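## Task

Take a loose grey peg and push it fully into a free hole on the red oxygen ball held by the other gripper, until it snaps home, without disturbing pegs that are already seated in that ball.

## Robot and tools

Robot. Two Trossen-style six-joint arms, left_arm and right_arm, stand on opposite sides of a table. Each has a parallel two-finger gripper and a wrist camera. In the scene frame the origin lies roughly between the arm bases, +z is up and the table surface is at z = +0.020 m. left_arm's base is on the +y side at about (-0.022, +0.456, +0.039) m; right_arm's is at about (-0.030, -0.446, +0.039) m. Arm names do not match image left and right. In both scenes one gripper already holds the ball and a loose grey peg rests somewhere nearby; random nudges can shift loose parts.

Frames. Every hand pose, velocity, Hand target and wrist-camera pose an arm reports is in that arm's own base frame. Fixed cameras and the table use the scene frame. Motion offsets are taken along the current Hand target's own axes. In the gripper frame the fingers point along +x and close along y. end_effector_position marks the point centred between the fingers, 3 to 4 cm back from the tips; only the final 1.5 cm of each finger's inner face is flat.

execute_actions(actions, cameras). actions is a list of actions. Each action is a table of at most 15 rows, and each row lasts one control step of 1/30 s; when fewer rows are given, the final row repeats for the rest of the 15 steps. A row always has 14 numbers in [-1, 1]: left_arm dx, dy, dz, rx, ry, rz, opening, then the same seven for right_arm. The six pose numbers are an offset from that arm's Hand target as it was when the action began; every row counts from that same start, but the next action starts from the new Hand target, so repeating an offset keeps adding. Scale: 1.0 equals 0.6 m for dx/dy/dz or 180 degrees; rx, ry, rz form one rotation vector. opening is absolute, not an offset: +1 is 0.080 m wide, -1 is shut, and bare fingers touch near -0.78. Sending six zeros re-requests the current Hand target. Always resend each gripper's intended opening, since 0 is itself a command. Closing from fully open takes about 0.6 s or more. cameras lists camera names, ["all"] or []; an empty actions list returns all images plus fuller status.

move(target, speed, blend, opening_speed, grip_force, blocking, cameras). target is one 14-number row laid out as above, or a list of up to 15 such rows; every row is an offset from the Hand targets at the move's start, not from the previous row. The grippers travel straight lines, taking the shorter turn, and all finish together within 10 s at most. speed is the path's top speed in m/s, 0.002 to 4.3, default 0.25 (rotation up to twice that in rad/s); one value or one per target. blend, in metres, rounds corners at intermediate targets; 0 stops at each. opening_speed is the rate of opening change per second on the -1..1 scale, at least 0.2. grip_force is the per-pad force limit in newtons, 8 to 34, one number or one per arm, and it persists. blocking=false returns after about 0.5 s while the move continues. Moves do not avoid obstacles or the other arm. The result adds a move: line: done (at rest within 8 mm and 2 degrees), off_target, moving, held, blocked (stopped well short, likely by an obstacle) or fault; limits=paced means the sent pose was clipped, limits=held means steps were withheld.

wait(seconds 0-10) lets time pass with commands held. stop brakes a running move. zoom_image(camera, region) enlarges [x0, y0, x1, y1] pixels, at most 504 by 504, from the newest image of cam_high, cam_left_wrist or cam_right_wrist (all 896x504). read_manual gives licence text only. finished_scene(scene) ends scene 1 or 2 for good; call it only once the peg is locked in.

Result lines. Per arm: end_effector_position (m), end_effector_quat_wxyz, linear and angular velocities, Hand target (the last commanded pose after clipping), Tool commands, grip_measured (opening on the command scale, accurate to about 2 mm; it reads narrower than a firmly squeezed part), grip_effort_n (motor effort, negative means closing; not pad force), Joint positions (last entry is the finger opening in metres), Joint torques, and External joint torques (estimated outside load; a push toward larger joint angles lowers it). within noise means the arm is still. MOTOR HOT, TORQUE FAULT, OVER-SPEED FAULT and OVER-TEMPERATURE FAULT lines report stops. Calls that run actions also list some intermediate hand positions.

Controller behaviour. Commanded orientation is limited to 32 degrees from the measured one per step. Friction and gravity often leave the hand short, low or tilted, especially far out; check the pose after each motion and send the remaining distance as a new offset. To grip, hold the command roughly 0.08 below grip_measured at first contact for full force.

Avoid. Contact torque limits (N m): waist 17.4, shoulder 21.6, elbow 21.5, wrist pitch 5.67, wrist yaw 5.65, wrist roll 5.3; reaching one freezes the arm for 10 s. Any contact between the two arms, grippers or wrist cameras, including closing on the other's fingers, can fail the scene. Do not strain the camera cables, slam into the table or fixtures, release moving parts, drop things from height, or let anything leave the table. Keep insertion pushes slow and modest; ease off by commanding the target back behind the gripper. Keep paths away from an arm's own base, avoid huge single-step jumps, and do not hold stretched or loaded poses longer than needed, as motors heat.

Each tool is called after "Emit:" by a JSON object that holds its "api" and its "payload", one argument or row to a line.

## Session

Emit:
{"api": "execute_actions", "payload": {
  "actions": []
}}

Scene clock: 0.00 s.
left_arm: end_effector_position=(+0.4437, +0.0106, +0.1209) grip_measured=-0.329 grip_effort_n=n/a end_effector_quat_wxyz=(+0.996, -0.002, +0.089, -0.019) | right_arm: end_effector_position=(+0.3157, +0.0000, +0.3228) grip_measured=+1.000 grip_effort_n=n/a end_effector_quat_wxyz=(+1.000, +0.000, -0.025, +0.000)
Joint positions: left_arm=[0.055 1.791 0.626 0.986 0.092 0.008 0.02] | right_arm=[0 0.85 0.65 0.25 0 0 0.08]
Joint velocities: within noise
Joint torques (N m): no reading
External joint torques (N m): no reading
Heat: left arm: hottest wrist pitch 39 °C (+0.0 °C/min); right arm: hottest wrist pitch 36 °C (+0.0 °C/min).
Hand target: left_arm +0.4443, +0.0106, +0.1233; +0.996, -0.002, +0.086, -0.019 | right_arm +0.3152, +0.0000, +0.3258; +1.000, +0.000, -0.029, +0.000
Tool commands: left_gripper/opening=-0.465091 right_gripper/opening=+1.0
camera_calibration:
cam_left_wrist: T_world_to_cam=[[-0.0214772, -0.99954, -0.0214094, 0.0331698], [-0.555665, 0.0297363, -0.830874, 0.367315], [0.831129, -0.0059484, -0.556049, -0.225212], [0, 0, 0, 1]] pos_world=[0.391997, 0.0208923, 0.180674]

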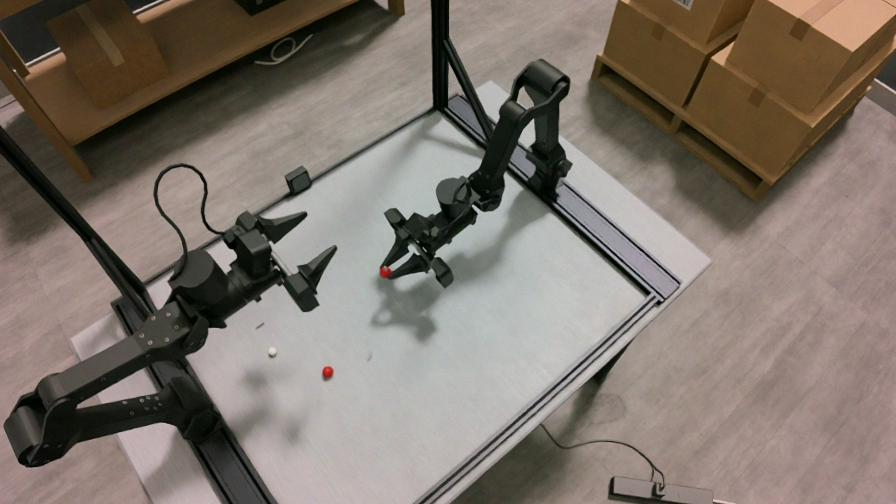

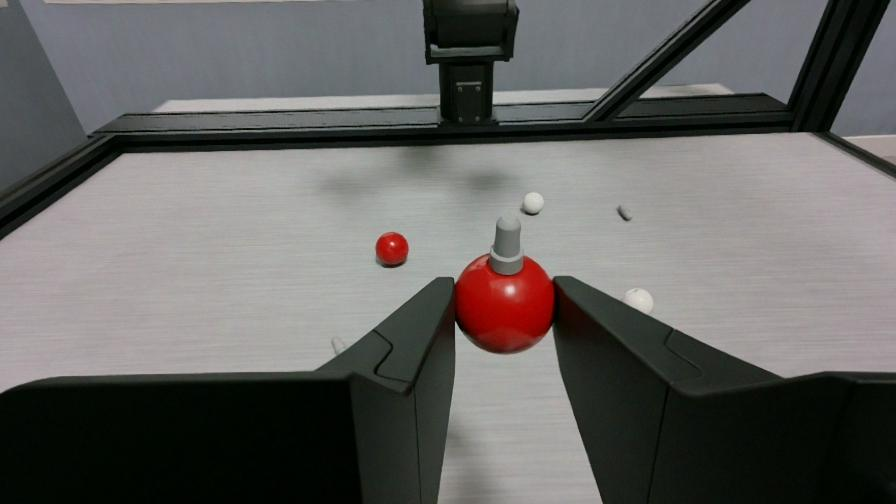

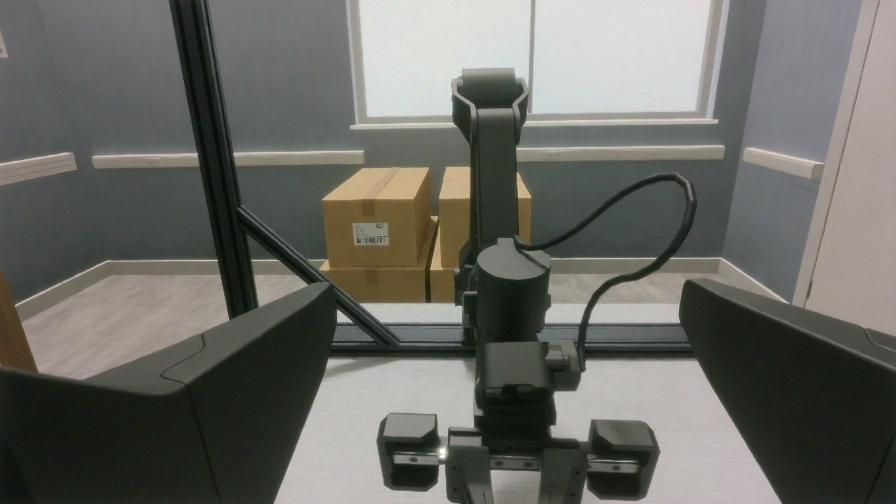

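Emit:
{"api": "zoom_image", "payload": {
  "camera": "cam_left_wrist",
  "region": [440, 190, 570, 370]
}}

Emit:
{"api": "zoom_image", "payload": {
  "camera": "cam_left_wrist",
  "region": [500, 180, 680, 330]
}}

Emit:
{"api": "zoom_image", "payload": {
  "camera": "cam_high",
  "region": [240, 250, 440, 400]
}}

Scaled by 2.800 from the camera's 896x504 image, which has a finer 1280x720 frame.

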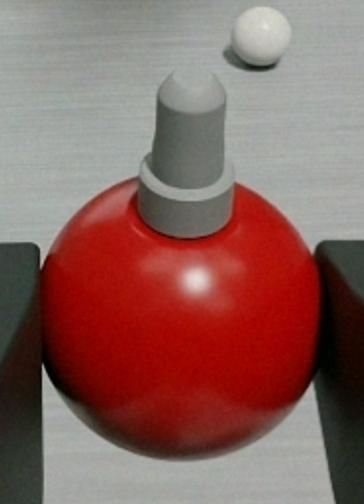

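Scaled by 2.800 from the camera's 896x504 image, which has a finer 1280x720 frame.

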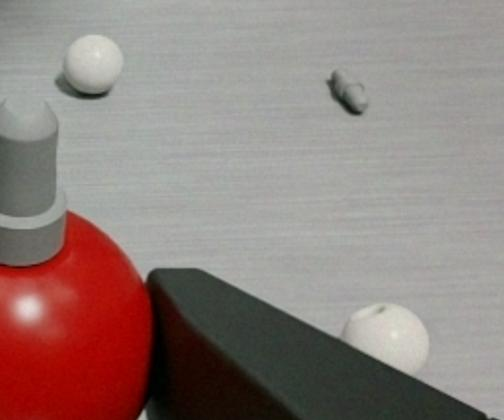

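Scaled by 2.520 from the camera's 896x504 image, which has a finer 1280x720 frame.

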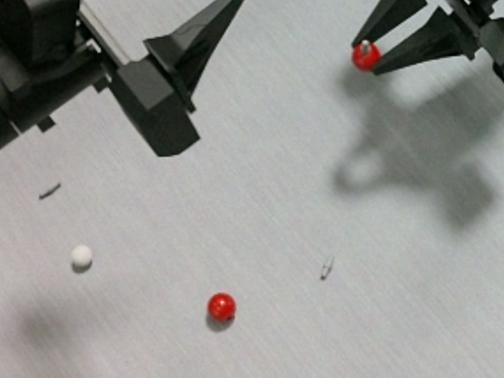

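Emit:
{"api": "move", "payload": {
  "target": [0, 0, 0, 0, 0, 0, -0.465, -0.120, 0, -0.203, 0, 0.128, 0, 1.0],
  "speed": 0.2,
  "cameras": ["cam_right_wrist"]
}}

Scene clock: 6.67 s.
left_arm: end_effector_position=(+0.4437, +0.0106, +0.1209) grip_measured=-0.329 grip_effort_n=-83.5 end_effector_quat_wxyz=(+0.996, -0.002, +0.089, -0.019) | right_arm: end_effector_position=(+0.2513, +0.0000, +0.2015) grip_measured=+1.000 grip_effort_n=0.7 end_effector_quat_wxyz=(+0.985, +0.000, +0.171, +0.000)
Joint positions: left_arm=[0.055 1.791 0.626 0.986 0.092 0.008 0.02] | right_arm=[0 0.556 0.444 -0.233 0 0 0.08]
Joint torques (N m): left_arm=[0.01 -7.78 5.03 1.76 0.04 0.02] | right_arm=[-0.09 -1.83 5.13 1.9 -0.01 0.01]
External joint torques (N m): left_arm=[-0.01 -1.22 0.13 0.08 0.03 0.02] | right_arm=[-0.1 -1.3 -1.5 0.28 -0.01 0]
Heat: left arm: hottest wrist pitch 40 °C (+9.0 °C/min); right arm: hottest wrist pitch 38 °C (+18.0 °C/min).
Hand target: left_arm +0.4443, +0.0106, +0.1233; +0.996, -0.002, +0.086, -0.019 | right_arm +0.2504, +0.0001, +0.2000; +0.985, +0.000, +0.171, +0.000
Off the commanded pose: left_arm 0.002 m, 0 deg | right_arm 0.002 m, 0 deg.
move: done
camera_calibration:
cam_right_wrist: T_world_to_cam=[[-0.0142453, -0.999879, -0.00619785, 0.0156001], [-0.599577, 0.0135023, -0.800203, 0.339063], [0.80019, -0.00768302, -0.599697, -0.0024153], [0, 0, 0, 1]] pos_world=[0.20545, 0.0110016, 0.269968]
Images, in order (width x height): cam_right_wrist 896x504.

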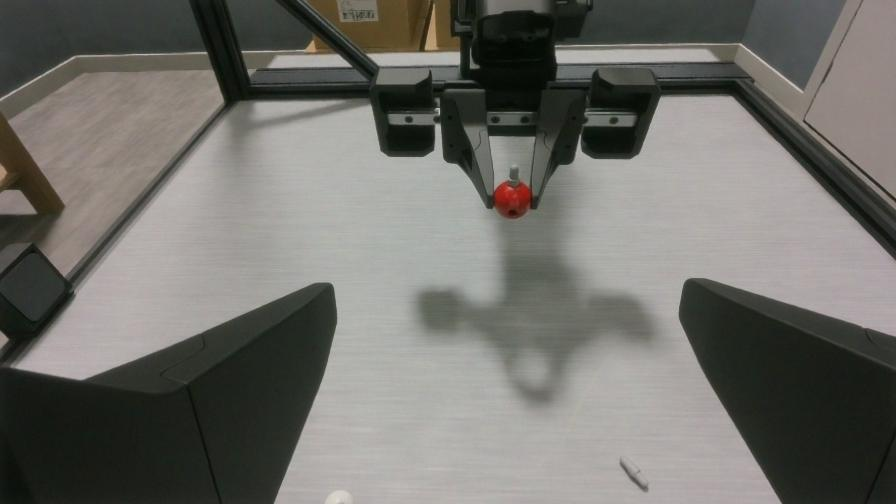

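Emit:
{"api": "zoom_image", "payload": {
  "camera": "cam_right_wrist",
  "region": [470, 150, 560, 230]
}}

Emit:
{"api": "zoom_image", "payload": {
  "camera": "cam_right_wrist",
  "region": [580, 440, 680, 504]
}}

Scaled by 5.600 from the camera's 896x504 image, which has a finer 1280x720 frame.

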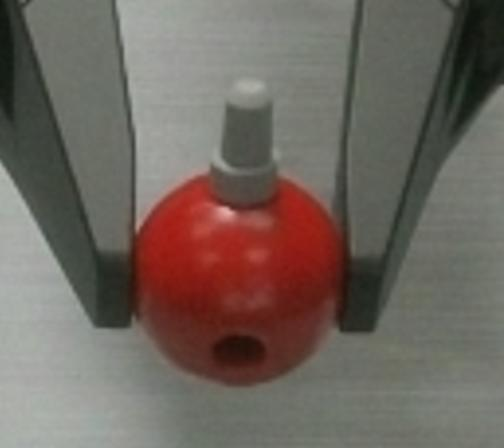

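Scaled by 5.040 from the camera's 896x504 image, which has a finer 1280x720 frame.

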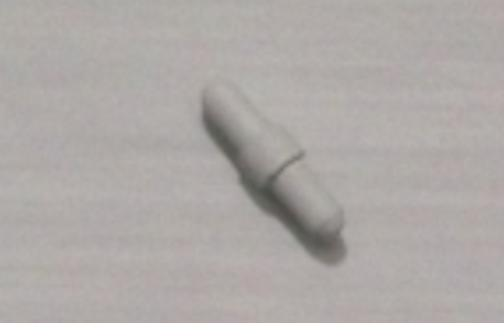

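Emit:
{"api": "move", "payload": {
  "target": [0, 0, 0, 0, 0, 0, -0.465, 0.1283, -0.1935, -0.1825, -0.121, 0.2452, 0.1327, 0.0],
  "speed": 0.25,
  "cameras": ["cam_right_wrist", "cam_high"]
}}

Scene clock: 22.63 s.
left_arm: end_effector_position=(+0.4437, +0.0106, +0.1209) grip_measured=-0.329 grip_effort_n=-83.5 end_effector_quat_wxyz=(+0.996, -0.002, +0.089, -0.019) | right_arm: end_effector_position=(+0.2836, -0.1136, +0.0706) grip_measured=+0.003 grip_effort_n=-16.0 end_effector_quat_wxyz=(+0.812, -0.143, +0.518, +0.229)
Joint positions: left_arm=[0.055 1.791 0.626 0.986 0.092 0.008 0.02] | right_arm=[-0.57 1.591 0.968 -0.75 -0.392 -1.076 0.035]
Joint torques (N m): left_arm=[0.02 -7.77 5.05 1.76 0.03 0.02] | right_arm=[-0.17 -5.14 5.89 0.61 -0.2 -0.22]
External joint torques (N m): left_arm=[-0.01 -1.15 0.09 0.07 0.03 0.01] | right_arm=[-0.16 0.33 0.53 -0.01 0.06 -0.22]
Heat: left arm: hottest wrist pitch 43 °C (+10.6 °C/min); right arm: hottest wrist pitch 38 °C (+5.3 °C/min).
Hand target: left_arm +0.4443, +0.0106, +0.1233; +0.996, -0.002, +0.086, -0.019 | right_arm +0.2860, -0.1160, +0.0711; +0.812, -0.146, +0.517, +0.229
Off the commanded pose: left_arm 0.002 m, 0 deg | right_arm 0.003 m, 0 deg.
move: done
camera_calibration:
cam_right_wrist: T_world_to_cam=[[0.506883, -0.862014, 0.00157687, -0.231076], [-0.853724, -0.50226, -0.137441, 0.221935], [0.119268, 0.0683203, -0.990509, 0.121728], [0, 0, 0, 1]] pos_world=[0.292081, -0.0960379, 0.15144]
Images, in order (width x height): cam_high 896x504, cam_right_wrist 896x504.

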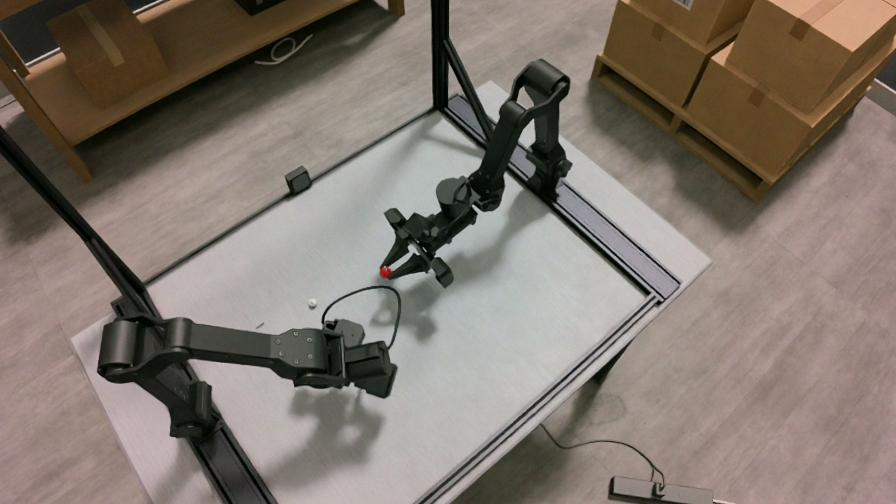

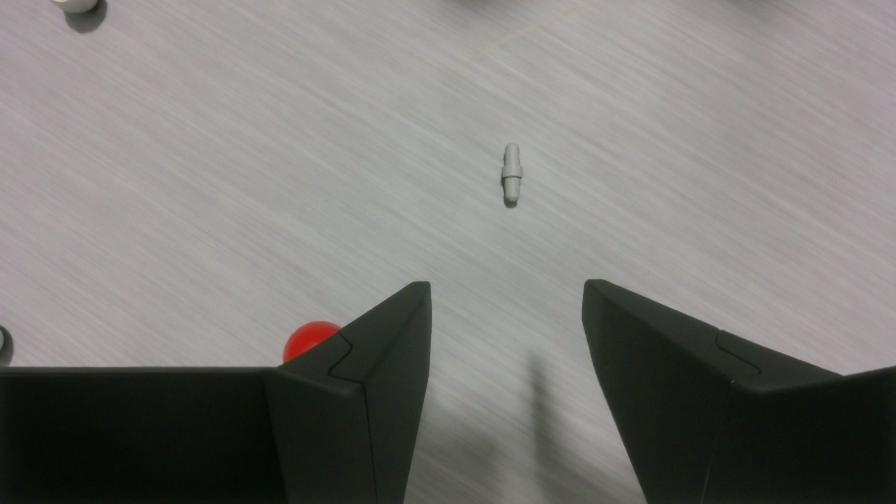

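Emit:
{"api": "move", "payload": {
  "target": [0, 0, 0, 0, 0, 0, -0.465, 0.0778, -0.0133, -0.0107, 0, 0, 0, -0.3],
  "speed": 0.12,
  "opening_speed": 1.0,
  "cameras": ["cam_right_wrist"]
}}

Scene clock: 27.70 s.
left_arm: end_effector_position=(+0.4437, +0.0106, +0.1209) grip_measured=-0.329 grip_effort_n=-83.5 end_effector_quat_wxyz=(+0.996, -0.002, +0.089, -0.019) | right_arm: end_effector_position=(+0.3034, -0.1171, +0.0304) grip_measured=-0.297 grip_effort_n=-15.6 end_effector_quat_wxyz=(+0.814, -0.152, +0.513, +0.227)
Joint positions: left_arm=[0.055 1.791 0.626 0.986 0.092 0.008 0.02] | right_arm=[-0.543 1.72 0.928 -0.554 -0.385 -1.055 0.022]
Joint torques (N m): left_arm=[0.01 -7.76 5.03 1.76 0.04 0.02] | right_arm=[0.06 -5.68 3.78 0.88 -0.25 0.22]
External joint torques (N m): left_arm=[0.05 -1.2 0.13 0.08 0.02 0.01] | right_arm=[0.06 0.35 -1.18 0.25 0.01 0.22]
Heat: left arm: hottest wrist pitch 43 °C (+8.7 °C/min); right arm: hottest wrist pitch 38 °C (+4.3 °C/min).
Hand target: left_arm +0.4443, +0.0106, +0.1233; +0.996, -0.002, +0.086, -0.019 | right_arm +0.3020, -0.1155, +0.0260; +0.812, -0.146, +0.517, +0.229
Off the commanded pose: left_arm 0.002 m, 0 deg | right_arm 0.005 m, 1 deg.
move: done
camera_calibration:
cam_right_wrist: T_world_to_cam=[[0.512841, -0.858265, 0.0193797, -0.245991], [-0.848038, -0.509983, -0.144043, 0.229128], [0.13351, 0.0574365, -0.989382, 0.0742162], [0, 0, 0, 1]] pos_world=[0.310556, -0.0985367, 0.1112]
Images, in order (width x height): cam_right_wrist 896x504.

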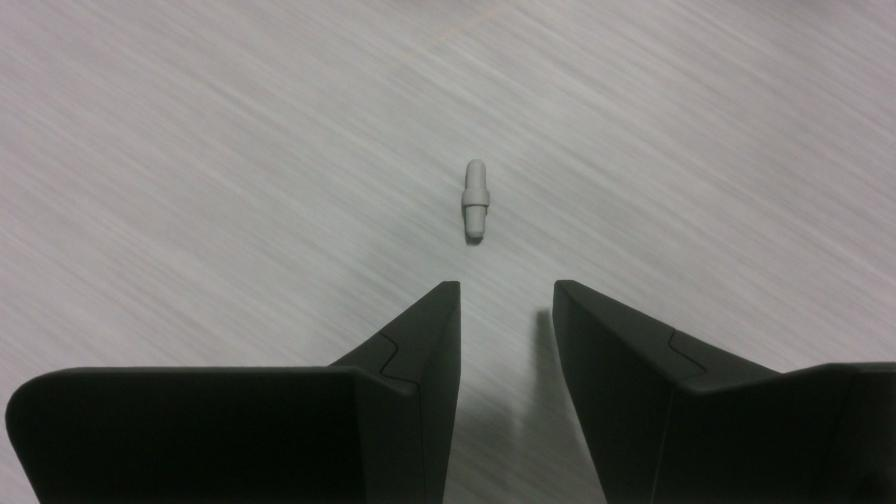

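Emit:
{"api": "move", "payload": {
  "target": [0, 0, 0, 0, 0, 0, -0.465, -0.0045, 0.0085, 0.038, 0, 0.0556, 0, -0.3],
  "speed": 0.12,
  "cameras": ["cam_right_wrist"]
}}

Scene clock: 33.20 s.
left_arm: end_effector_position=(+0.4437, +0.0106, +0.1209) grip_measured=-0.329 grip_effort_n=-83.5 end_effector_quat_wxyz=(+0.996, -0.002, +0.089, -0.019) | right_arm: end_effector_position=(+0.3131, -0.1002, +0.0384) grip_measured=-0.297 grip_effort_n=-16.0 end_effector_quat_wxyz=(+0.764, -0.166, +0.585, +0.217)
Joint positions: left_arm=[0.055 1.791 0.626 0.986 0.092 0.008 0.02] | right_arm=[-0.407 1.756 1.054 -0.715 -0.215 -0.945 0.022]
Joint torques (N m): left_arm=[0.01 -7.78 5.04 1.76 0.04 0.02] | right_arm=[0.13 -5.87 5.55 0.57 -0.11 0.2]
External joint torques (N m): left_arm=[0 -1.21 0.14 0.08 0.03 0.01] | right_arm=[0.11 0.61 0.41 0.03 0.05 0.2]
Heat: left arm: hottest wrist pitch 44 °C (+9.0 °C/min); right arm: hottest wrist pitch 38 °C (+3.6 °C/min).
Hand target: left_arm +0.4443, +0.0106, +0.1233; +0.996, -0.002, +0.086, -0.019 | right_arm +0.3159, -0.1010, +0.0381; +0.764, -0.165, +0.586, +0.215
Off the commanded pose: left_arm 0.002 m, 0 deg | right_arm 0.003 m, 0 deg.
move: done
camera_calibration:
cam_right_wrist: T_world_to_cam=[[0.514536, -0.857425, 0.00868178, -0.236643], [-0.857074, -0.513965, 0.035568, 0.242646], [-0.0260348, -0.0257419, -0.99933, 0.121847], [0, 0, 0, 1]] pos_world=[0.332899, -0.0750555, 0.11519]
Images, in order (width x height): cam_right_wrist 896x504.

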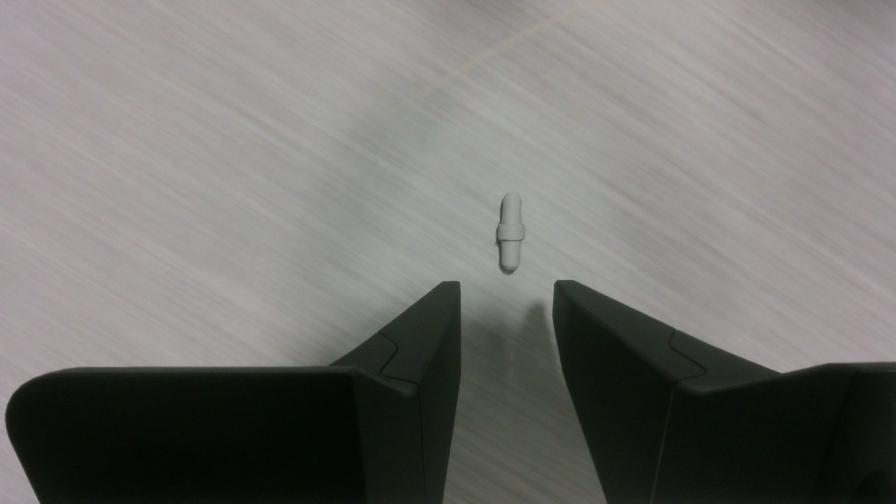

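Emit:
{"api": "move", "payload": {
  "target": [0, 0, 0, 0, 0, 0, -0.465, 0.0292, -0.0042, 0.0052, 0, 0, 0, -0.4],
  "speed": 0.08,
  "cameras": ["cam_right_wrist"]
}}

Scene clock: 35.03 s.
left_arm: end_effector_position=(+0.4437, +0.0106, +0.1209) grip_measured=-0.329 grip_effort_n=-83.5 end_effector_quat_wxyz=(+0.996, -0.002, +0.089, -0.019) | right_arm: end_effector_position=(+0.3226, -0.0994, +0.0245) grip_measured=-0.397 grip_effort_n=-15.6 end_effector_quat_wxyz=(+0.765, -0.168, +0.584, +0.216)
Joint positions: left_arm=[0.055 1.791 0.626 0.986 0.092 0.008 0.02] | right_arm=[-0.393 1.807 1.054 -0.657 -0.212 -0.93 0.017]
Joint torques (N m): left_arm=[0.02 -7.76 5.05 1.76 0.03 0.02] | right_arm=[0.22 -6.07 4.72 0.83 -0.09 0.23]
External joint torques (N m): left_arm=[-0.04 -1.2 0.14 0.08 0.04 0.02] | right_arm=[0.19 0.7 -0.39 0.24 0.07 0.23]
Heat: left arm: hottest wrist pitch 44 °C (+8.6 °C/min); right arm: hottest wrist pitch 38 °C (+3.4 °C/min).
Hand target: left_arm +0.4443, +0.0106, +0.1233; +0.996, -0.002, +0.086, -0.019 | right_arm +0.3237, -0.0992, +0.0220; +0.764, -0.165, +0.586, +0.216
Off the commanded pose: left_arm 0.002 m, 0 deg | right_arm 0.003 m, 0 deg.
move: done
camera_calibration:
cam_right_wrist: T_world_to_cam=[[0.514261, -0.857538, 0.0128386, -0.240723], [-0.857359, -0.51366, 0.0330041, 0.251914], [-0.0217076, -0.02798, -0.999373, 0.106569], [0, 0, 0, 1]] pos_world=[0.342089, -0.0740494, 0.101278]
Images, in order (width x height): cam_right_wrist 896x504.

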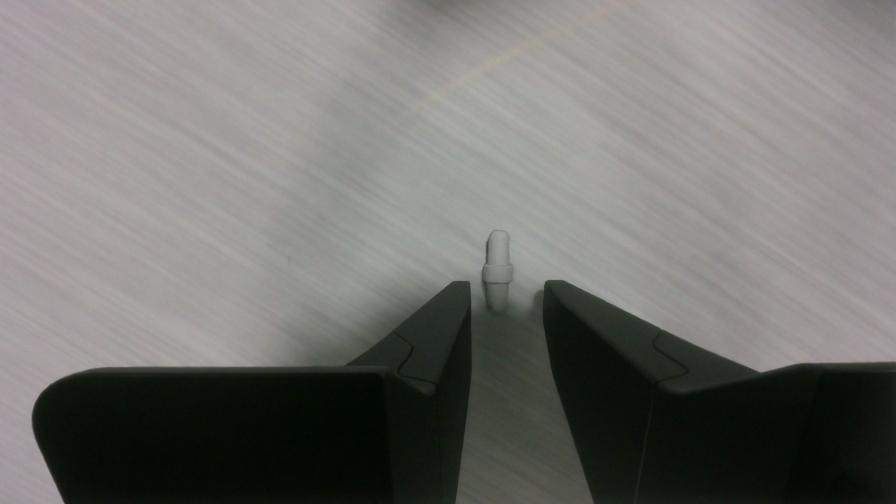

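Emit:
{"api": "move", "payload": {
  "target": [0, 0, 0, 0, 0, 0, -0.465, 0.0147, 0.0033, -0.0028, 0, 0, 0, -0.4],
  "speed": 0.04,
  "cameras": ["cam_right_wrist"]
}}

Scene clock: 36.40 s.
left_arm: end_effector_position=(+0.4437, +0.0106, +0.1209) grip_measured=-0.329 grip_effort_n=-83.5 end_effector_quat_wxyz=(+0.996, -0.002, +0.089, -0.019) | right_arm: end_effector_position=(+0.3256, -0.0991, +0.0191) grip_measured=-0.397 grip_effort_n=-16.0 end_effector_quat_wxyz=(+0.768, -0.170, +0.580, +0.213)
Joint positions: left_arm=[0.055 1.791 0.626 0.986 0.092 0.008 0.02] | right_arm=[-0.388 1.819 1.043 -0.621 -0.211 -0.924 0.017]
Joint torques (N m): left_arm=[0 -7.78 5.05 1.76 0.03 0.02] | right_arm=[0.28 -6.02 3.41 1 -0.1 0.2]
External joint torques (N m): left_arm=[0.01 -1.29 0.2 0.09 0.02 0.01] | right_arm=[0.23 0.67 -1.49 0.44 0.06 0.2]
Heat: left arm: hottest wrist pitch 44 °C (+8.2 °C/min); right arm: hottest wrist pitch 38 °C (+3.3 °C/min).
Hand target: left_arm +0.4443, +0.0106, +0.1233; +0.996, -0.002, +0.086, -0.019 | right_arm +0.3233, -0.0972, +0.0130; +0.764, -0.165, +0.586, +0.215
Off the commanded pose: left_arm 0.002 m, 0 deg | right_arm 0.007 m, 1 deg.
move: done
camera_calibration:
cam_right_wrist: T_world_to_cam=[[0.513131, -0.858033, 0.0218401, -0.241759], [-0.858238, -0.512591, 0.0260281, 0.25532], [-0.011138, -0.0320998, -0.999423, 0.0973723], [0, 0, 0, 1]] pos_world=[0.344264, -0.0734366, 0.0959506]
Images, in order (width x height): cam_right_wrist 896x504.

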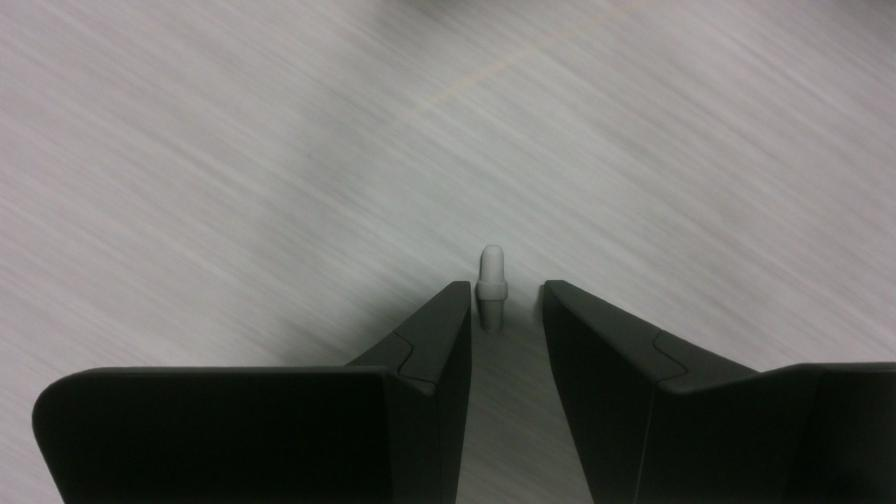

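Emit:
{"api": "move", "payload": {
  "target": [0, 0, 0, 0, 0, 0, -0.465, 0.0048, 0.0058, -0.0085, 0, 0, 0, -0.4],
  "speed": 0.04,
  "cameras": ["cam_right_wrist"]
}}

Scene clock: 38.30 s.
left_arm: end_effector_position=(+0.4437, +0.0106, +0.1209) grip_measured=-0.329 grip_effort_n=-83.5 end_effector_quat_wxyz=(+0.996, -0.002, +0.089, -0.019) | right_arm: end_effector_position=(+0.3241, -0.0985, +0.0168) grip_measured=-0.397 grip_effort_n=-16.0 end_effector_quat_wxyz=(+0.770, -0.171, +0.577, +0.212)
Joint positions: left_arm=[0.055 1.791 0.626 0.986 0.092 0.008 0.02] | right_arm=[-0.389 1.813 1.023 -0.599 -0.213 -0.924 0.017]
Joint torques (N m): left_arm=[0.02 -7.76 5.05 1.76 0.03 0.02] | right_arm=[-0.07 -6.28 2.3 1.01 -0.06 0.07]
External joint torques (N m): left_arm=[0.03 -1.29 0.18 0.1 0.02 0.01] | right_arm=[-0.03 0.43 -2.63 0.44 0.1 0.07]
Heat: left arm: hottest wrist pitch 44 °C (+7.8 °C/min); right arm: hottest wrist pitch 38 °C (+3.1 °C/min).
Hand target: left_arm +0.4443, +0.0106, +0.1233; +0.996, -0.002, +0.086, -0.019 | right_arm +0.3179, -0.0964, +0.0089; +0.763, -0.165, +0.586, +0.215
Off the commanded pose: left_arm 0.002 m, 0 deg | right_arm 0.010 m, 1 deg.
move: off_target (right_arm)
camera_calibration:
cam_right_wrist: T_world_to_cam=[[0.512521, -0.858247, 0.0271024, -0.240321], [-0.858668, -0.512133, 0.0202568, 0.25464], [-0.00350533, -0.033654, -0.999427, 0.0925278], [0, 0, 0, 1]] pos_world=[0.342146, -0.0727316, 0.0938299]
Images, in order (width x height): cam_right_wrist 896x504.

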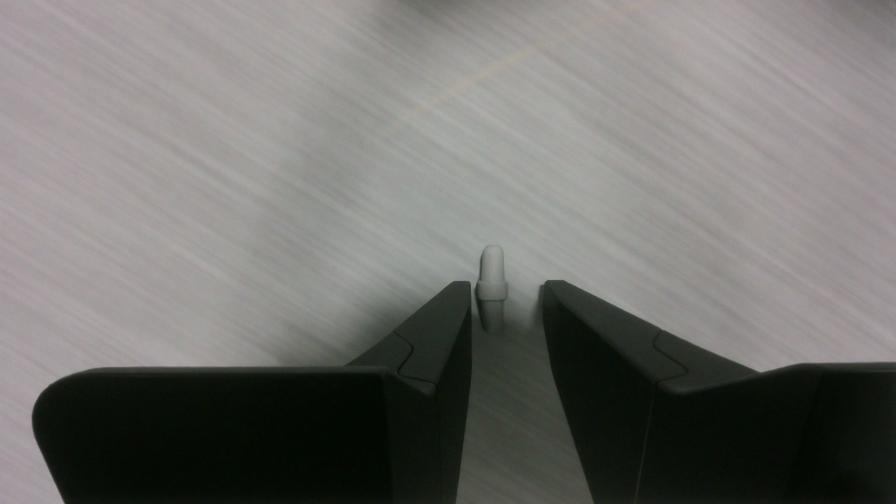

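Emit:
{"api": "move", "payload": {
  "target": [0, 0, 0, 0, 0, 0, -0.465, -0.0268, -0.0033, 0.0092, 0, 0, 0, -0.4],
  "speed": 0.06,
  "cameras": ["cam_right_wrist"]
}}

Scene clock: 40.47 s.
left_arm: end_effector_position=(+0.4437, +0.0106, +0.1209) grip_measured=-0.329 grip_effort_n=-83.5 end_effector_quat_wxyz=(+0.996, -0.002, +0.089, -0.019) | right_arm: end_effector_position=(+0.3170, -0.0956, +0.0193) grip_measured=-0.397 grip_effort_n=-14.2 end_effector_quat_wxyz=(+0.759, -0.160, +0.591, +0.220)
Joint positions: left_arm=[0.055 1.791 0.626 0.986 0.092 0.008 0.02] | right_arm=[-0.389 1.811 1.04 -0.662 -0.212 -0.924 0.017]
Joint torques (N m): left_arm=[0.02 -7.77 5.06 1.76 0.04 0.02] | right_arm=[-0.16 -9.16 5.13 0.4 -0.11 0.04]
External joint torques (N m): left_arm=[0.06 -1.18 0.13 0.07 0.02 0.02] | right_arm=[-0.15 -2.5 0.21 -0.11 0.05 0.04]
Heat: left arm: hottest wrist pitch 44 °C (+7.4 °C/min); right arm: hottest wrist pitch 38 °C (+3.0 °C/min).
Hand target: left_arm +0.4443, +0.0106, +0.1233; +0.996, -0.002, +0.086, -0.019 | right_arm +0.3199, -0.0974, +0.0258; +0.763, -0.165, +0.586, +0.215
Off the commanded pose: left_arm 0.002 m, 0 deg | right_arm 0.007 m, 1 deg.
move: done
camera_calibration:
cam_right_wrist: T_world_to_cam=[[0.512889, -0.85841, -0.00876513, -0.233788], [-0.857261, -0.512687, 0.0475018, 0.249009], [-0.0452698, -0.0168491, -0.998833, 0.109845], [0, 0, 0, 1]] pos_world=[0.338345, -0.0711716, 0.0958387]
Images, in order (width x height): cam_right_wrist 896x504.

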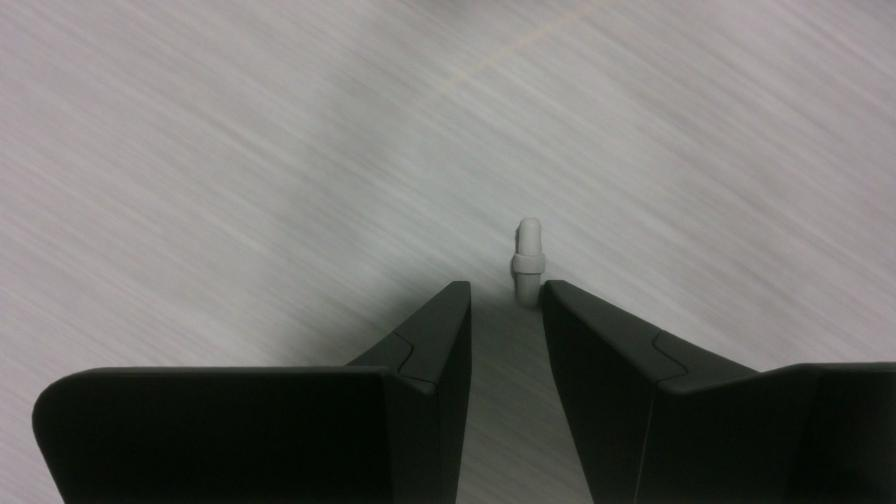

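Emit:
{"api": "move", "payload": {
  "target": [0, 0, 0, 0, 0, 0, -0.465, 0.0157, -0.005, -0.0017, 0, 0, 0, -0.4],
  "speed": 0.06,
  "cameras": ["cam_right_wrist"]
}}

Scene clock: 42.60 s.
left_arm: end_effector_position=(+0.4437, +0.0106, +0.1209) grip_measured=-0.329 grip_effort_n=-83.5 end_effector_quat_wxyz=(+0.996, -0.002, +0.089, -0.019) | right_arm: end_effector_position=(+0.3220, -0.0979, +0.0194) grip_measured=-0.397 grip_effort_n=-14.2 end_effector_quat_wxyz=(+0.765, -0.166, +0.584, +0.215)
Joint positions: left_arm=[0.055 1.791 0.626 0.986 0.092 0.008 0.02] | right_arm=[-0.389 1.814 1.04 -0.636 -0.212 -0.924 0.017]
Joint torques (N m): left_arm=[0.02 -7.77 5.05 1.76 0.04 0.02] | right_arm=[-0.34 -5.93 4.64 0.89 -0.1 -0.02]
External joint torques (N m): left_arm=[0.04 -1.24 0.16 0.09 0.02 0.02] | right_arm=[-0.32 0.8 -0.33 0.33 0.06 -0.03]
Heat: left arm: hottest wrist pitch 44 °C (+7.0 °C/min); right arm: hottest wrist pitch 37 °C (+1.4 °C/min).
Hand target: left_arm +0.4443, +0.0106, +0.1233; +0.996, -0.002, +0.086, -0.019 | right_arm +0.3226, -0.0993, +0.0165; +0.763, -0.165, +0.586, +0.215
Off the commanded pose: left_arm 0.002 m, 0 deg | right_arm 0.003 m, 0 deg.
move: done
camera_calibration:
cam_right_wrist: T_world_to_cam=[[0.512508, -0.858612, 0.0109819, -0.238586], [-0.858377, -0.511942, 0.0332243, 0.252776], [-0.0229047, -0.0264543, -0.999388, 0.102022], [0, 0, 0, 1]] pos_world=[0.341591, -0.0727473, 0.0961812]
Images, in order (width x height): cam_right_wrist 896x504.

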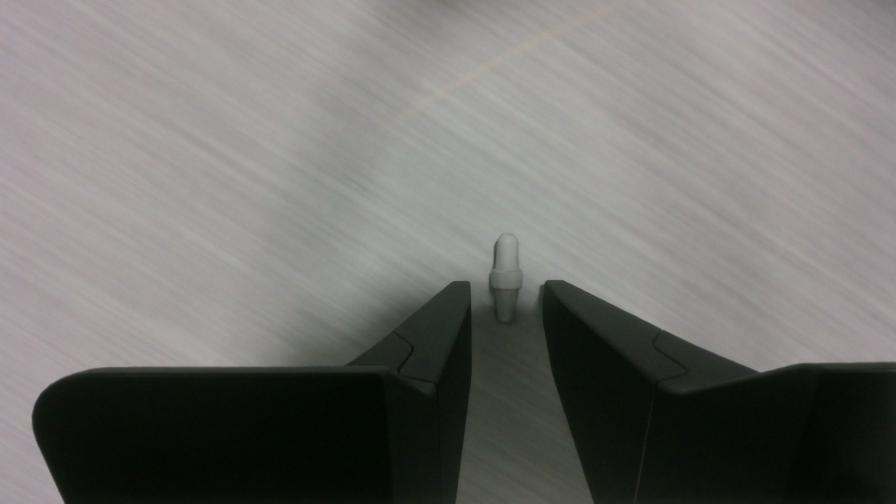

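Emit:
{"api": "move", "payload": {
  "target": [0, 0, 0, 0, 0, 0, -0.465, -0.001, 0.0043, -0.0037, 0, 0, 0, -0.4],
  "speed": 0.04,
  "cameras": ["cam_right_wrist"]
}}

Scene clock: 44.70 s.
left_arm: end_effector_position=(+0.4437, +0.0106, +0.1209) grip_measured=-0.329 grip_effort_n=-83.5 end_effector_quat_wxyz=(+0.996, -0.002, +0.089, -0.019) | right_arm: end_effector_position=(+0.3221, -0.0981, +0.0189) grip_measured=-0.397 grip_effort_n=-13.7 end_effector_quat_wxyz=(+0.765, -0.167, +0.583, +0.215)
Joint positions: left_arm=[0.055 1.791 0.626 0.986 0.092 0.008 0.02] | right_arm=[-0.39 1.814 1.037 -0.632 -0.212 -0.924 0.017]
Joint torques (N m): left_arm=[0.02 -7.77 5.05 1.77 0.03 0.02] | right_arm=[-0.38 -7.34 3.26 0.84 -0.14 -0.07]
External joint torques (N m): left_arm=[0.06 -1.18 0.13 0.07 0.02 0.02] | right_arm=[-0.37 -0.61 -1.75 0.27 0.02 -0.07]
Heat: left arm: hottest wrist pitch 44 °C (+6.7 °C/min); right arm: hottest wrist pitch 37 °C (+1.3 °C/min).
Hand target: left_arm +0.4443, +0.0106, +0.1233; +0.996, -0.002, +0.086, -0.019 | right_arm +0.3194, -0.0983, +0.0166; +0.764, -0.165, +0.586, +0.215
Off the commanded pose: left_arm 0.002 m, 0 deg | right_arm 0.004 m, 0 deg.
move: done
camera_calibration:
cam_right_wrist: T_world_to_cam=[[0.512165, -0.858795, 0.0125582, -0.23871], [-0.858628, -0.511597, 0.0320375, 0.252961], [-0.0210889, -0.0271913, -0.999408, 0.100943], [0, 0, 0, 1]] pos_world=[0.341587, -0.0728445, 0.0957764]
Images, in order (width x height): cam_right_wrist 896x504.

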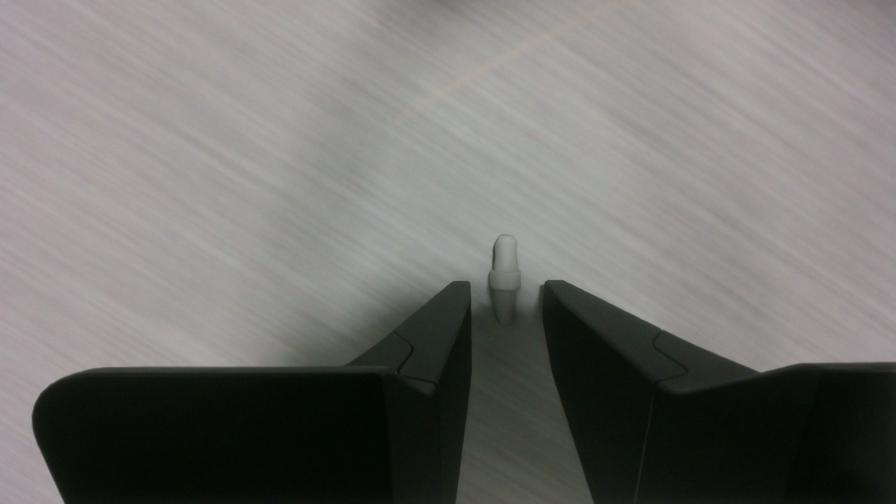

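Emit:
{"api": "move", "payload": {
  "target": [0, 0, 0, 0, 0, 0, -0.465, -0.001, 0.0037, -0.0033, 0, 0, 0, -0.4],
  "speed": 0.04,
  "cameras": ["cam_right_wrist"]
}}

Scene clock: 45.70 s.
left_arm: end_effector_position=(+0.4437, +0.0106, +0.1209) grip_measured=-0.329 grip_effort_n=-83.5 end_effector_quat_wxyz=(+0.996, -0.002, +0.089, -0.019) | right_arm: end_effector_position=(+0.3213, -0.0979, +0.0182) grip_measured=-0.397 grip_effort_n=-13.7 end_effector_quat_wxyz=(+0.766, -0.167, +0.583, +0.214)
Joint positions: left_arm=[0.055 1.791 0.626 0.986 0.092 0.008 0.02] | right_arm=[-0.39 1.811 1.03 -0.625 -0.213 -0.924 0.017]
Joint torques (N m): left_arm=[0.02 -7.78 5.04 1.77 0.04 0.02] | right_arm=[-0.34 -8.23 2.73 0.46 -0.13 -0.11]
External joint torques (N m): left_arm=[0.03 -1.29 0.18 0.11 0.02 0.01] | right_arm=[-0.33 -1.61 -2.22 -0.1 0.03 -0.11]
Heat: left arm: hottest wrist pitch 44 °C (+6.6 °C/min); right arm: hottest wrist pitch 37 °C (+1.3 °C/min).
Hand target: left_arm +0.4443, +0.0106, +0.1233; +0.996, -0.002, +0.086, -0.019 | right_arm +0.3164, -0.0974, +0.0166; +0.764, -0.165, +0.586, +0.215
Off the commanded pose: left_arm 0.002 m, 0 deg | right_arm 0.005 m, 1 deg.
move: done
camera_calibration:
cam_right_wrist: T_world_to_cam=[[0.511553, -0.859138, 0.0139571, -0.238048], [-0.859049, -0.511012, 0.0300282, 0.252549], [-0.0186661, -0.0273509, -0.999452, 0.0993854], [0, 0, 0, 1]] pos_world=[0.340581, -0.0727423, 0.0950698]
Images, in order (width x height): cam_right_wrist 896x504.

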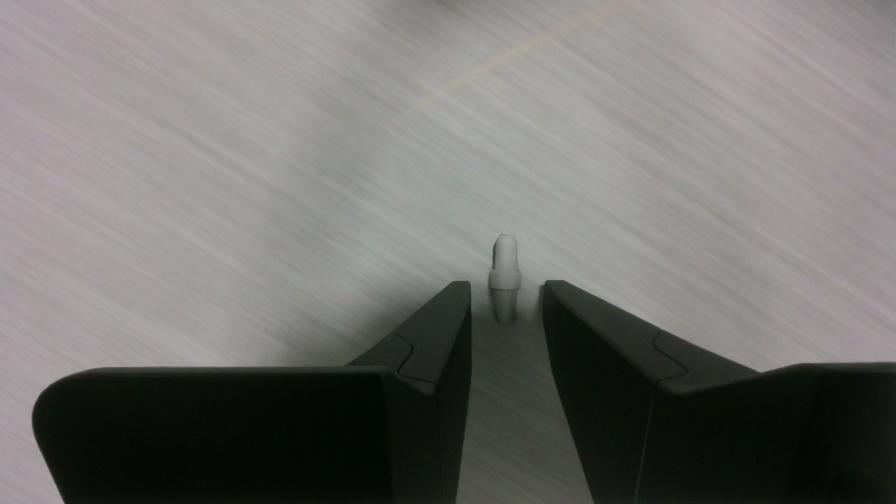

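Emit:
{"api": "move", "payload": {
  "target": [0, 0, 0, 0, 0, 0, -0.465, -0.0097, 0.001, 0.0026, 0, 0, 0, -0.4],
  "speed": 0.04,
  "cameras": ["cam_right_wrist"]
}}

Scene clock: 46.83 s.
left_arm: end_effector_position=(+0.4437, +0.0106, +0.1209) grip_measured=-0.329 grip_effort_n=-83.5 end_effector_quat_wxyz=(+0.996, -0.002, +0.089, -0.019) | right_arm: end_effector_position=(+0.3175, -0.0964, +0.0192) grip_measured=-0.397 grip_effort_n=-13.7 end_effector_quat_wxyz=(+0.762, -0.163, +0.588, +0.217)
Joint positions: left_arm=[0.055 1.791 0.626 0.986 0.092 0.008 0.02] | right_arm=[-0.391 1.806 1.03 -0.646 -0.213 -0.924 0.017]
Joint torques (N m): left_arm=[0.01 -7.77 5.04 1.76 0.03 0.02] | right_arm=[-0.19 -9.15 3.69 0.36 -0.1 -0.06]
External joint torques (N m): left_arm=[0.05 -1.21 0.14 0.09 0.02 0.01] | right_arm=[-0.15 -2.57 -1.24 -0.18 0.06 -0.06]
Heat: left arm: hottest wrist pitch 44 °C (+6.4 °C/min); right arm: hottest wrist pitch 37 °C (+1.3 °C/min).
Hand target: left_arm +0.4443, +0.0106, +0.1233; +0.996, -0.002, +0.086, -0.019 | right_arm +0.3162, -0.0969, +0.0227; +0.764, -0.165, +0.586, +0.215
Off the commanded pose: left_arm 0.002 m, 0 deg | right_arm 0.004 m, 0 deg.
move: done
camera_calibration:
cam_right_wrist: T_world_to_cam=[[0.511335, -0.859381, 0.000856422, -0.234537], [-0.858714, -0.510899, 0.0399167, 0.249685], [-0.0338661, -0.0211463, -0.999203, 0.105759], [0, 0, 0, 1]] pos_world=[0.337917, -0.0717561, 0.0959093]
Images, in order (width x height): cam_right_wrist 896x504.

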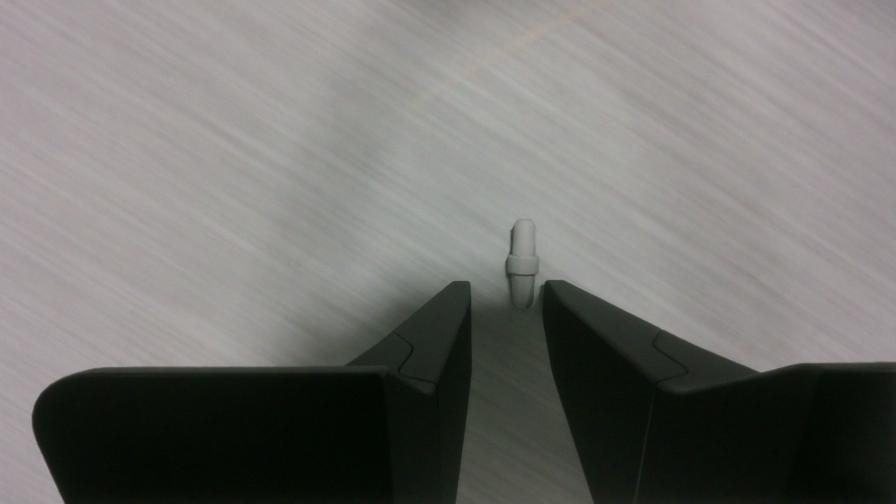

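Emit:
{"api": "move", "payload": {
  "target": [0, 0, 0, 0, 0, 0, -0.465, 0, -0.005, 0, 0, 0, 0, -0.66],
  "speed": 0.03,
  "opening_speed": 0.5,
  "cameras": ["cam_right_wrist"]
}}

Emit:
{"api": "zoom_image", "payload": {
  "camera": "cam_right_wrist",
  "region": [440, 200, 580, 340]
}}

Scene clock: 49.10 s.
left_arm: end_effector_position=(+0.4437, +0.0106, +0.1209) grip_measured=-0.329 grip_effort_n=-83.5 end_effector_quat_wxyz=(+0.996, -0.002, +0.089, -0.019) | right_arm: end_effector_position=(+0.3161, -0.0983, +0.0190) grip_measured=-0.655 grip_effort_n=-17.4 end_effector_quat_wxyz=(+0.762, -0.161, +0.589, +0.216)
Joint positions: left_arm=[0.055 1.791 0.626 0.986 0.092 0.008 0.02] | right_arm=[-0.397 1.806 1.03 -0.65 -0.212 -0.926 0.006]
Joint torques (N m): left_arm=[0.01 -7.77 5.05 1.77 0.03 0.02] | right_arm=[-0.2 -8.15 4.87 0.3 -0.14 -0.19]
External joint torques (N m): left_arm=[0.05 -1.34 0.23 0.13 0.02 0.02] | right_arm=[-0.24 -1.51 -0.11 -0.25 0.03 -0.2]
Heat: left arm: hottest wrist pitch 45 °C (+7.3 °C/min); right arm: hottest wrist pitch 37 °C (+1.2 °C/min).
Hand target: left_arm +0.4443, +0.0106, +0.1233; +0.996, -0.002, +0.086, -0.019 | right_arm +0.3178, -0.0995, +0.0227; +0.764, -0.165, +0.586, +0.215
Off the commanded pose: left_arm 0.002 m, 0 deg | right_arm 0.004 m, 1 deg.
move: done
camera_calibration:
cam_right_wrist: T_world_to_cam=[[0.507246, -0.861801, -0.001253, -0.23425], [-0.861004, -0.506838, 0.0422727, 0.24872], [-0.0370657, -0.0203638, -0.999105, 0.10662], [0, 0, 0, 1]] pos_world=[0.336923, -0.0736448, 0.0957175]
Images, in order (width x height): cam_right_wrist 896x504.

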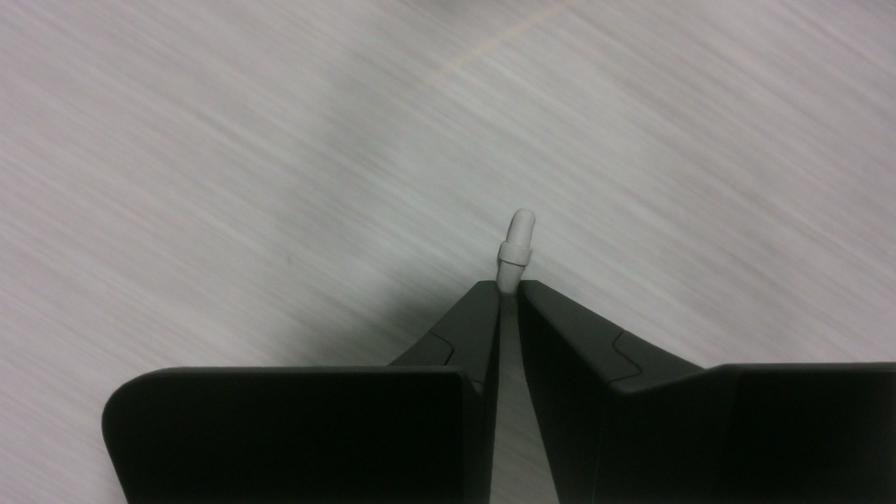

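Scaled by 3.600 from the camera's 896x504 image, which has a finer 1280x720 frame.

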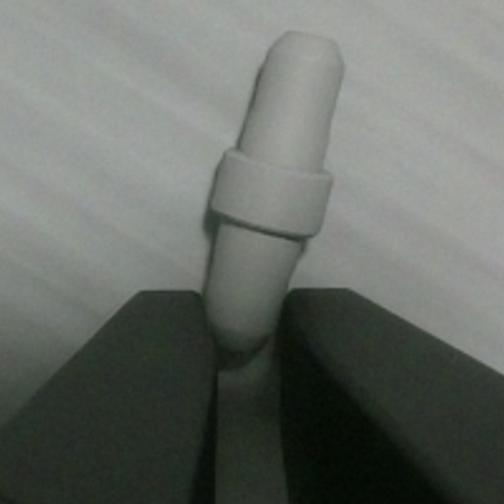

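Emit:
{"api": "move", "payload": {
  "target": [0, 0, 0, 0, 0, 0, -0.465, 0.003, 0.002, 0.0065, 0, 0, 0, -0.66],
  "speed": 0.03,
  "cameras": ["cam_right_wrist"]
}}

Emit:
{"api": "zoom_image", "payload": {
  "camera": "cam_right_wrist",
  "region": [440, 200, 580, 340]
}}

Scene clock: 50.73 s.
left_arm: end_effector_position=(+0.4437, +0.0106, +0.1209) grip_measured=-0.329 grip_effort_n=-83.5 end_effector_quat_wxyz=(+0.996, -0.002, +0.089, -0.019) | right_arm: end_effector_position=(+0.3167, -0.0974, +0.0191) grip_measured=-0.657 grip_effort_n=-16.0 end_effector_quat_wxyz=(+0.760, -0.164, +0.590, +0.216)
Joint positions: left_arm=[0.055 1.791 0.626 0.986 0.092 0.008 0.02] | right_arm=[-0.392 1.806 1.031 -0.65 -0.207 -0.924 0.005]
Joint torques (N m): left_arm=[0.01 -7.77 5.04 1.77 0.04 0.02] | right_arm=[0.64 -7.43 5.25 0.72 -0.27 0.21]
External joint torques (N m): left_arm=[-0.01 -1.26 0.15 0.1 0.04 0.02] | right_arm=[0.6 -0.81 0.31 0.18 -0.11 0.21]
Heat: left arm: hottest wrist pitch 45 °C (+7.1 °C/min); right arm: hottest wrist pitch 37 °C (+1.2 °C/min).
Hand target: left_arm +0.4443, +0.0106, +0.1233; +0.996, -0.002, +0.086, -0.019 | right_arm +0.3207, -0.0962, +0.0219; +0.764, -0.165, +0.586, +0.215
Off the commanded pose: left_arm 0.002 m, 0 deg | right_arm 0.005 m, 1 deg.
move: done
camera_calibration:
cam_right_wrist: T_world_to_cam=[[0.509919, -0.860219, 0.00231829, -0.234563], [-0.859352, -0.50928, 0.0463468, 0.248782], [-0.0386878, -0.0256254, -0.998923, 0.106725], [0, 0, 0, 1]] pos_world=[0.337528, -0.0723407, 0.0956233]
Images, in order (width x height): cam_right_wrist 896x504.

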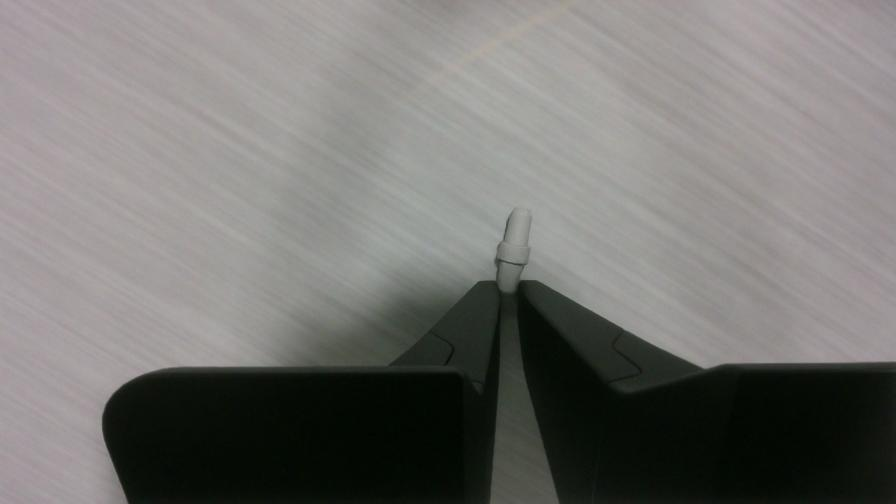

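Scaled by 3.600 from the camera's 896x504 image, which has a finer 1280x720 frame.

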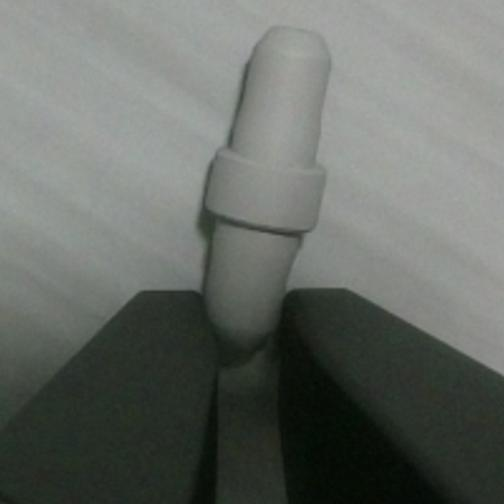

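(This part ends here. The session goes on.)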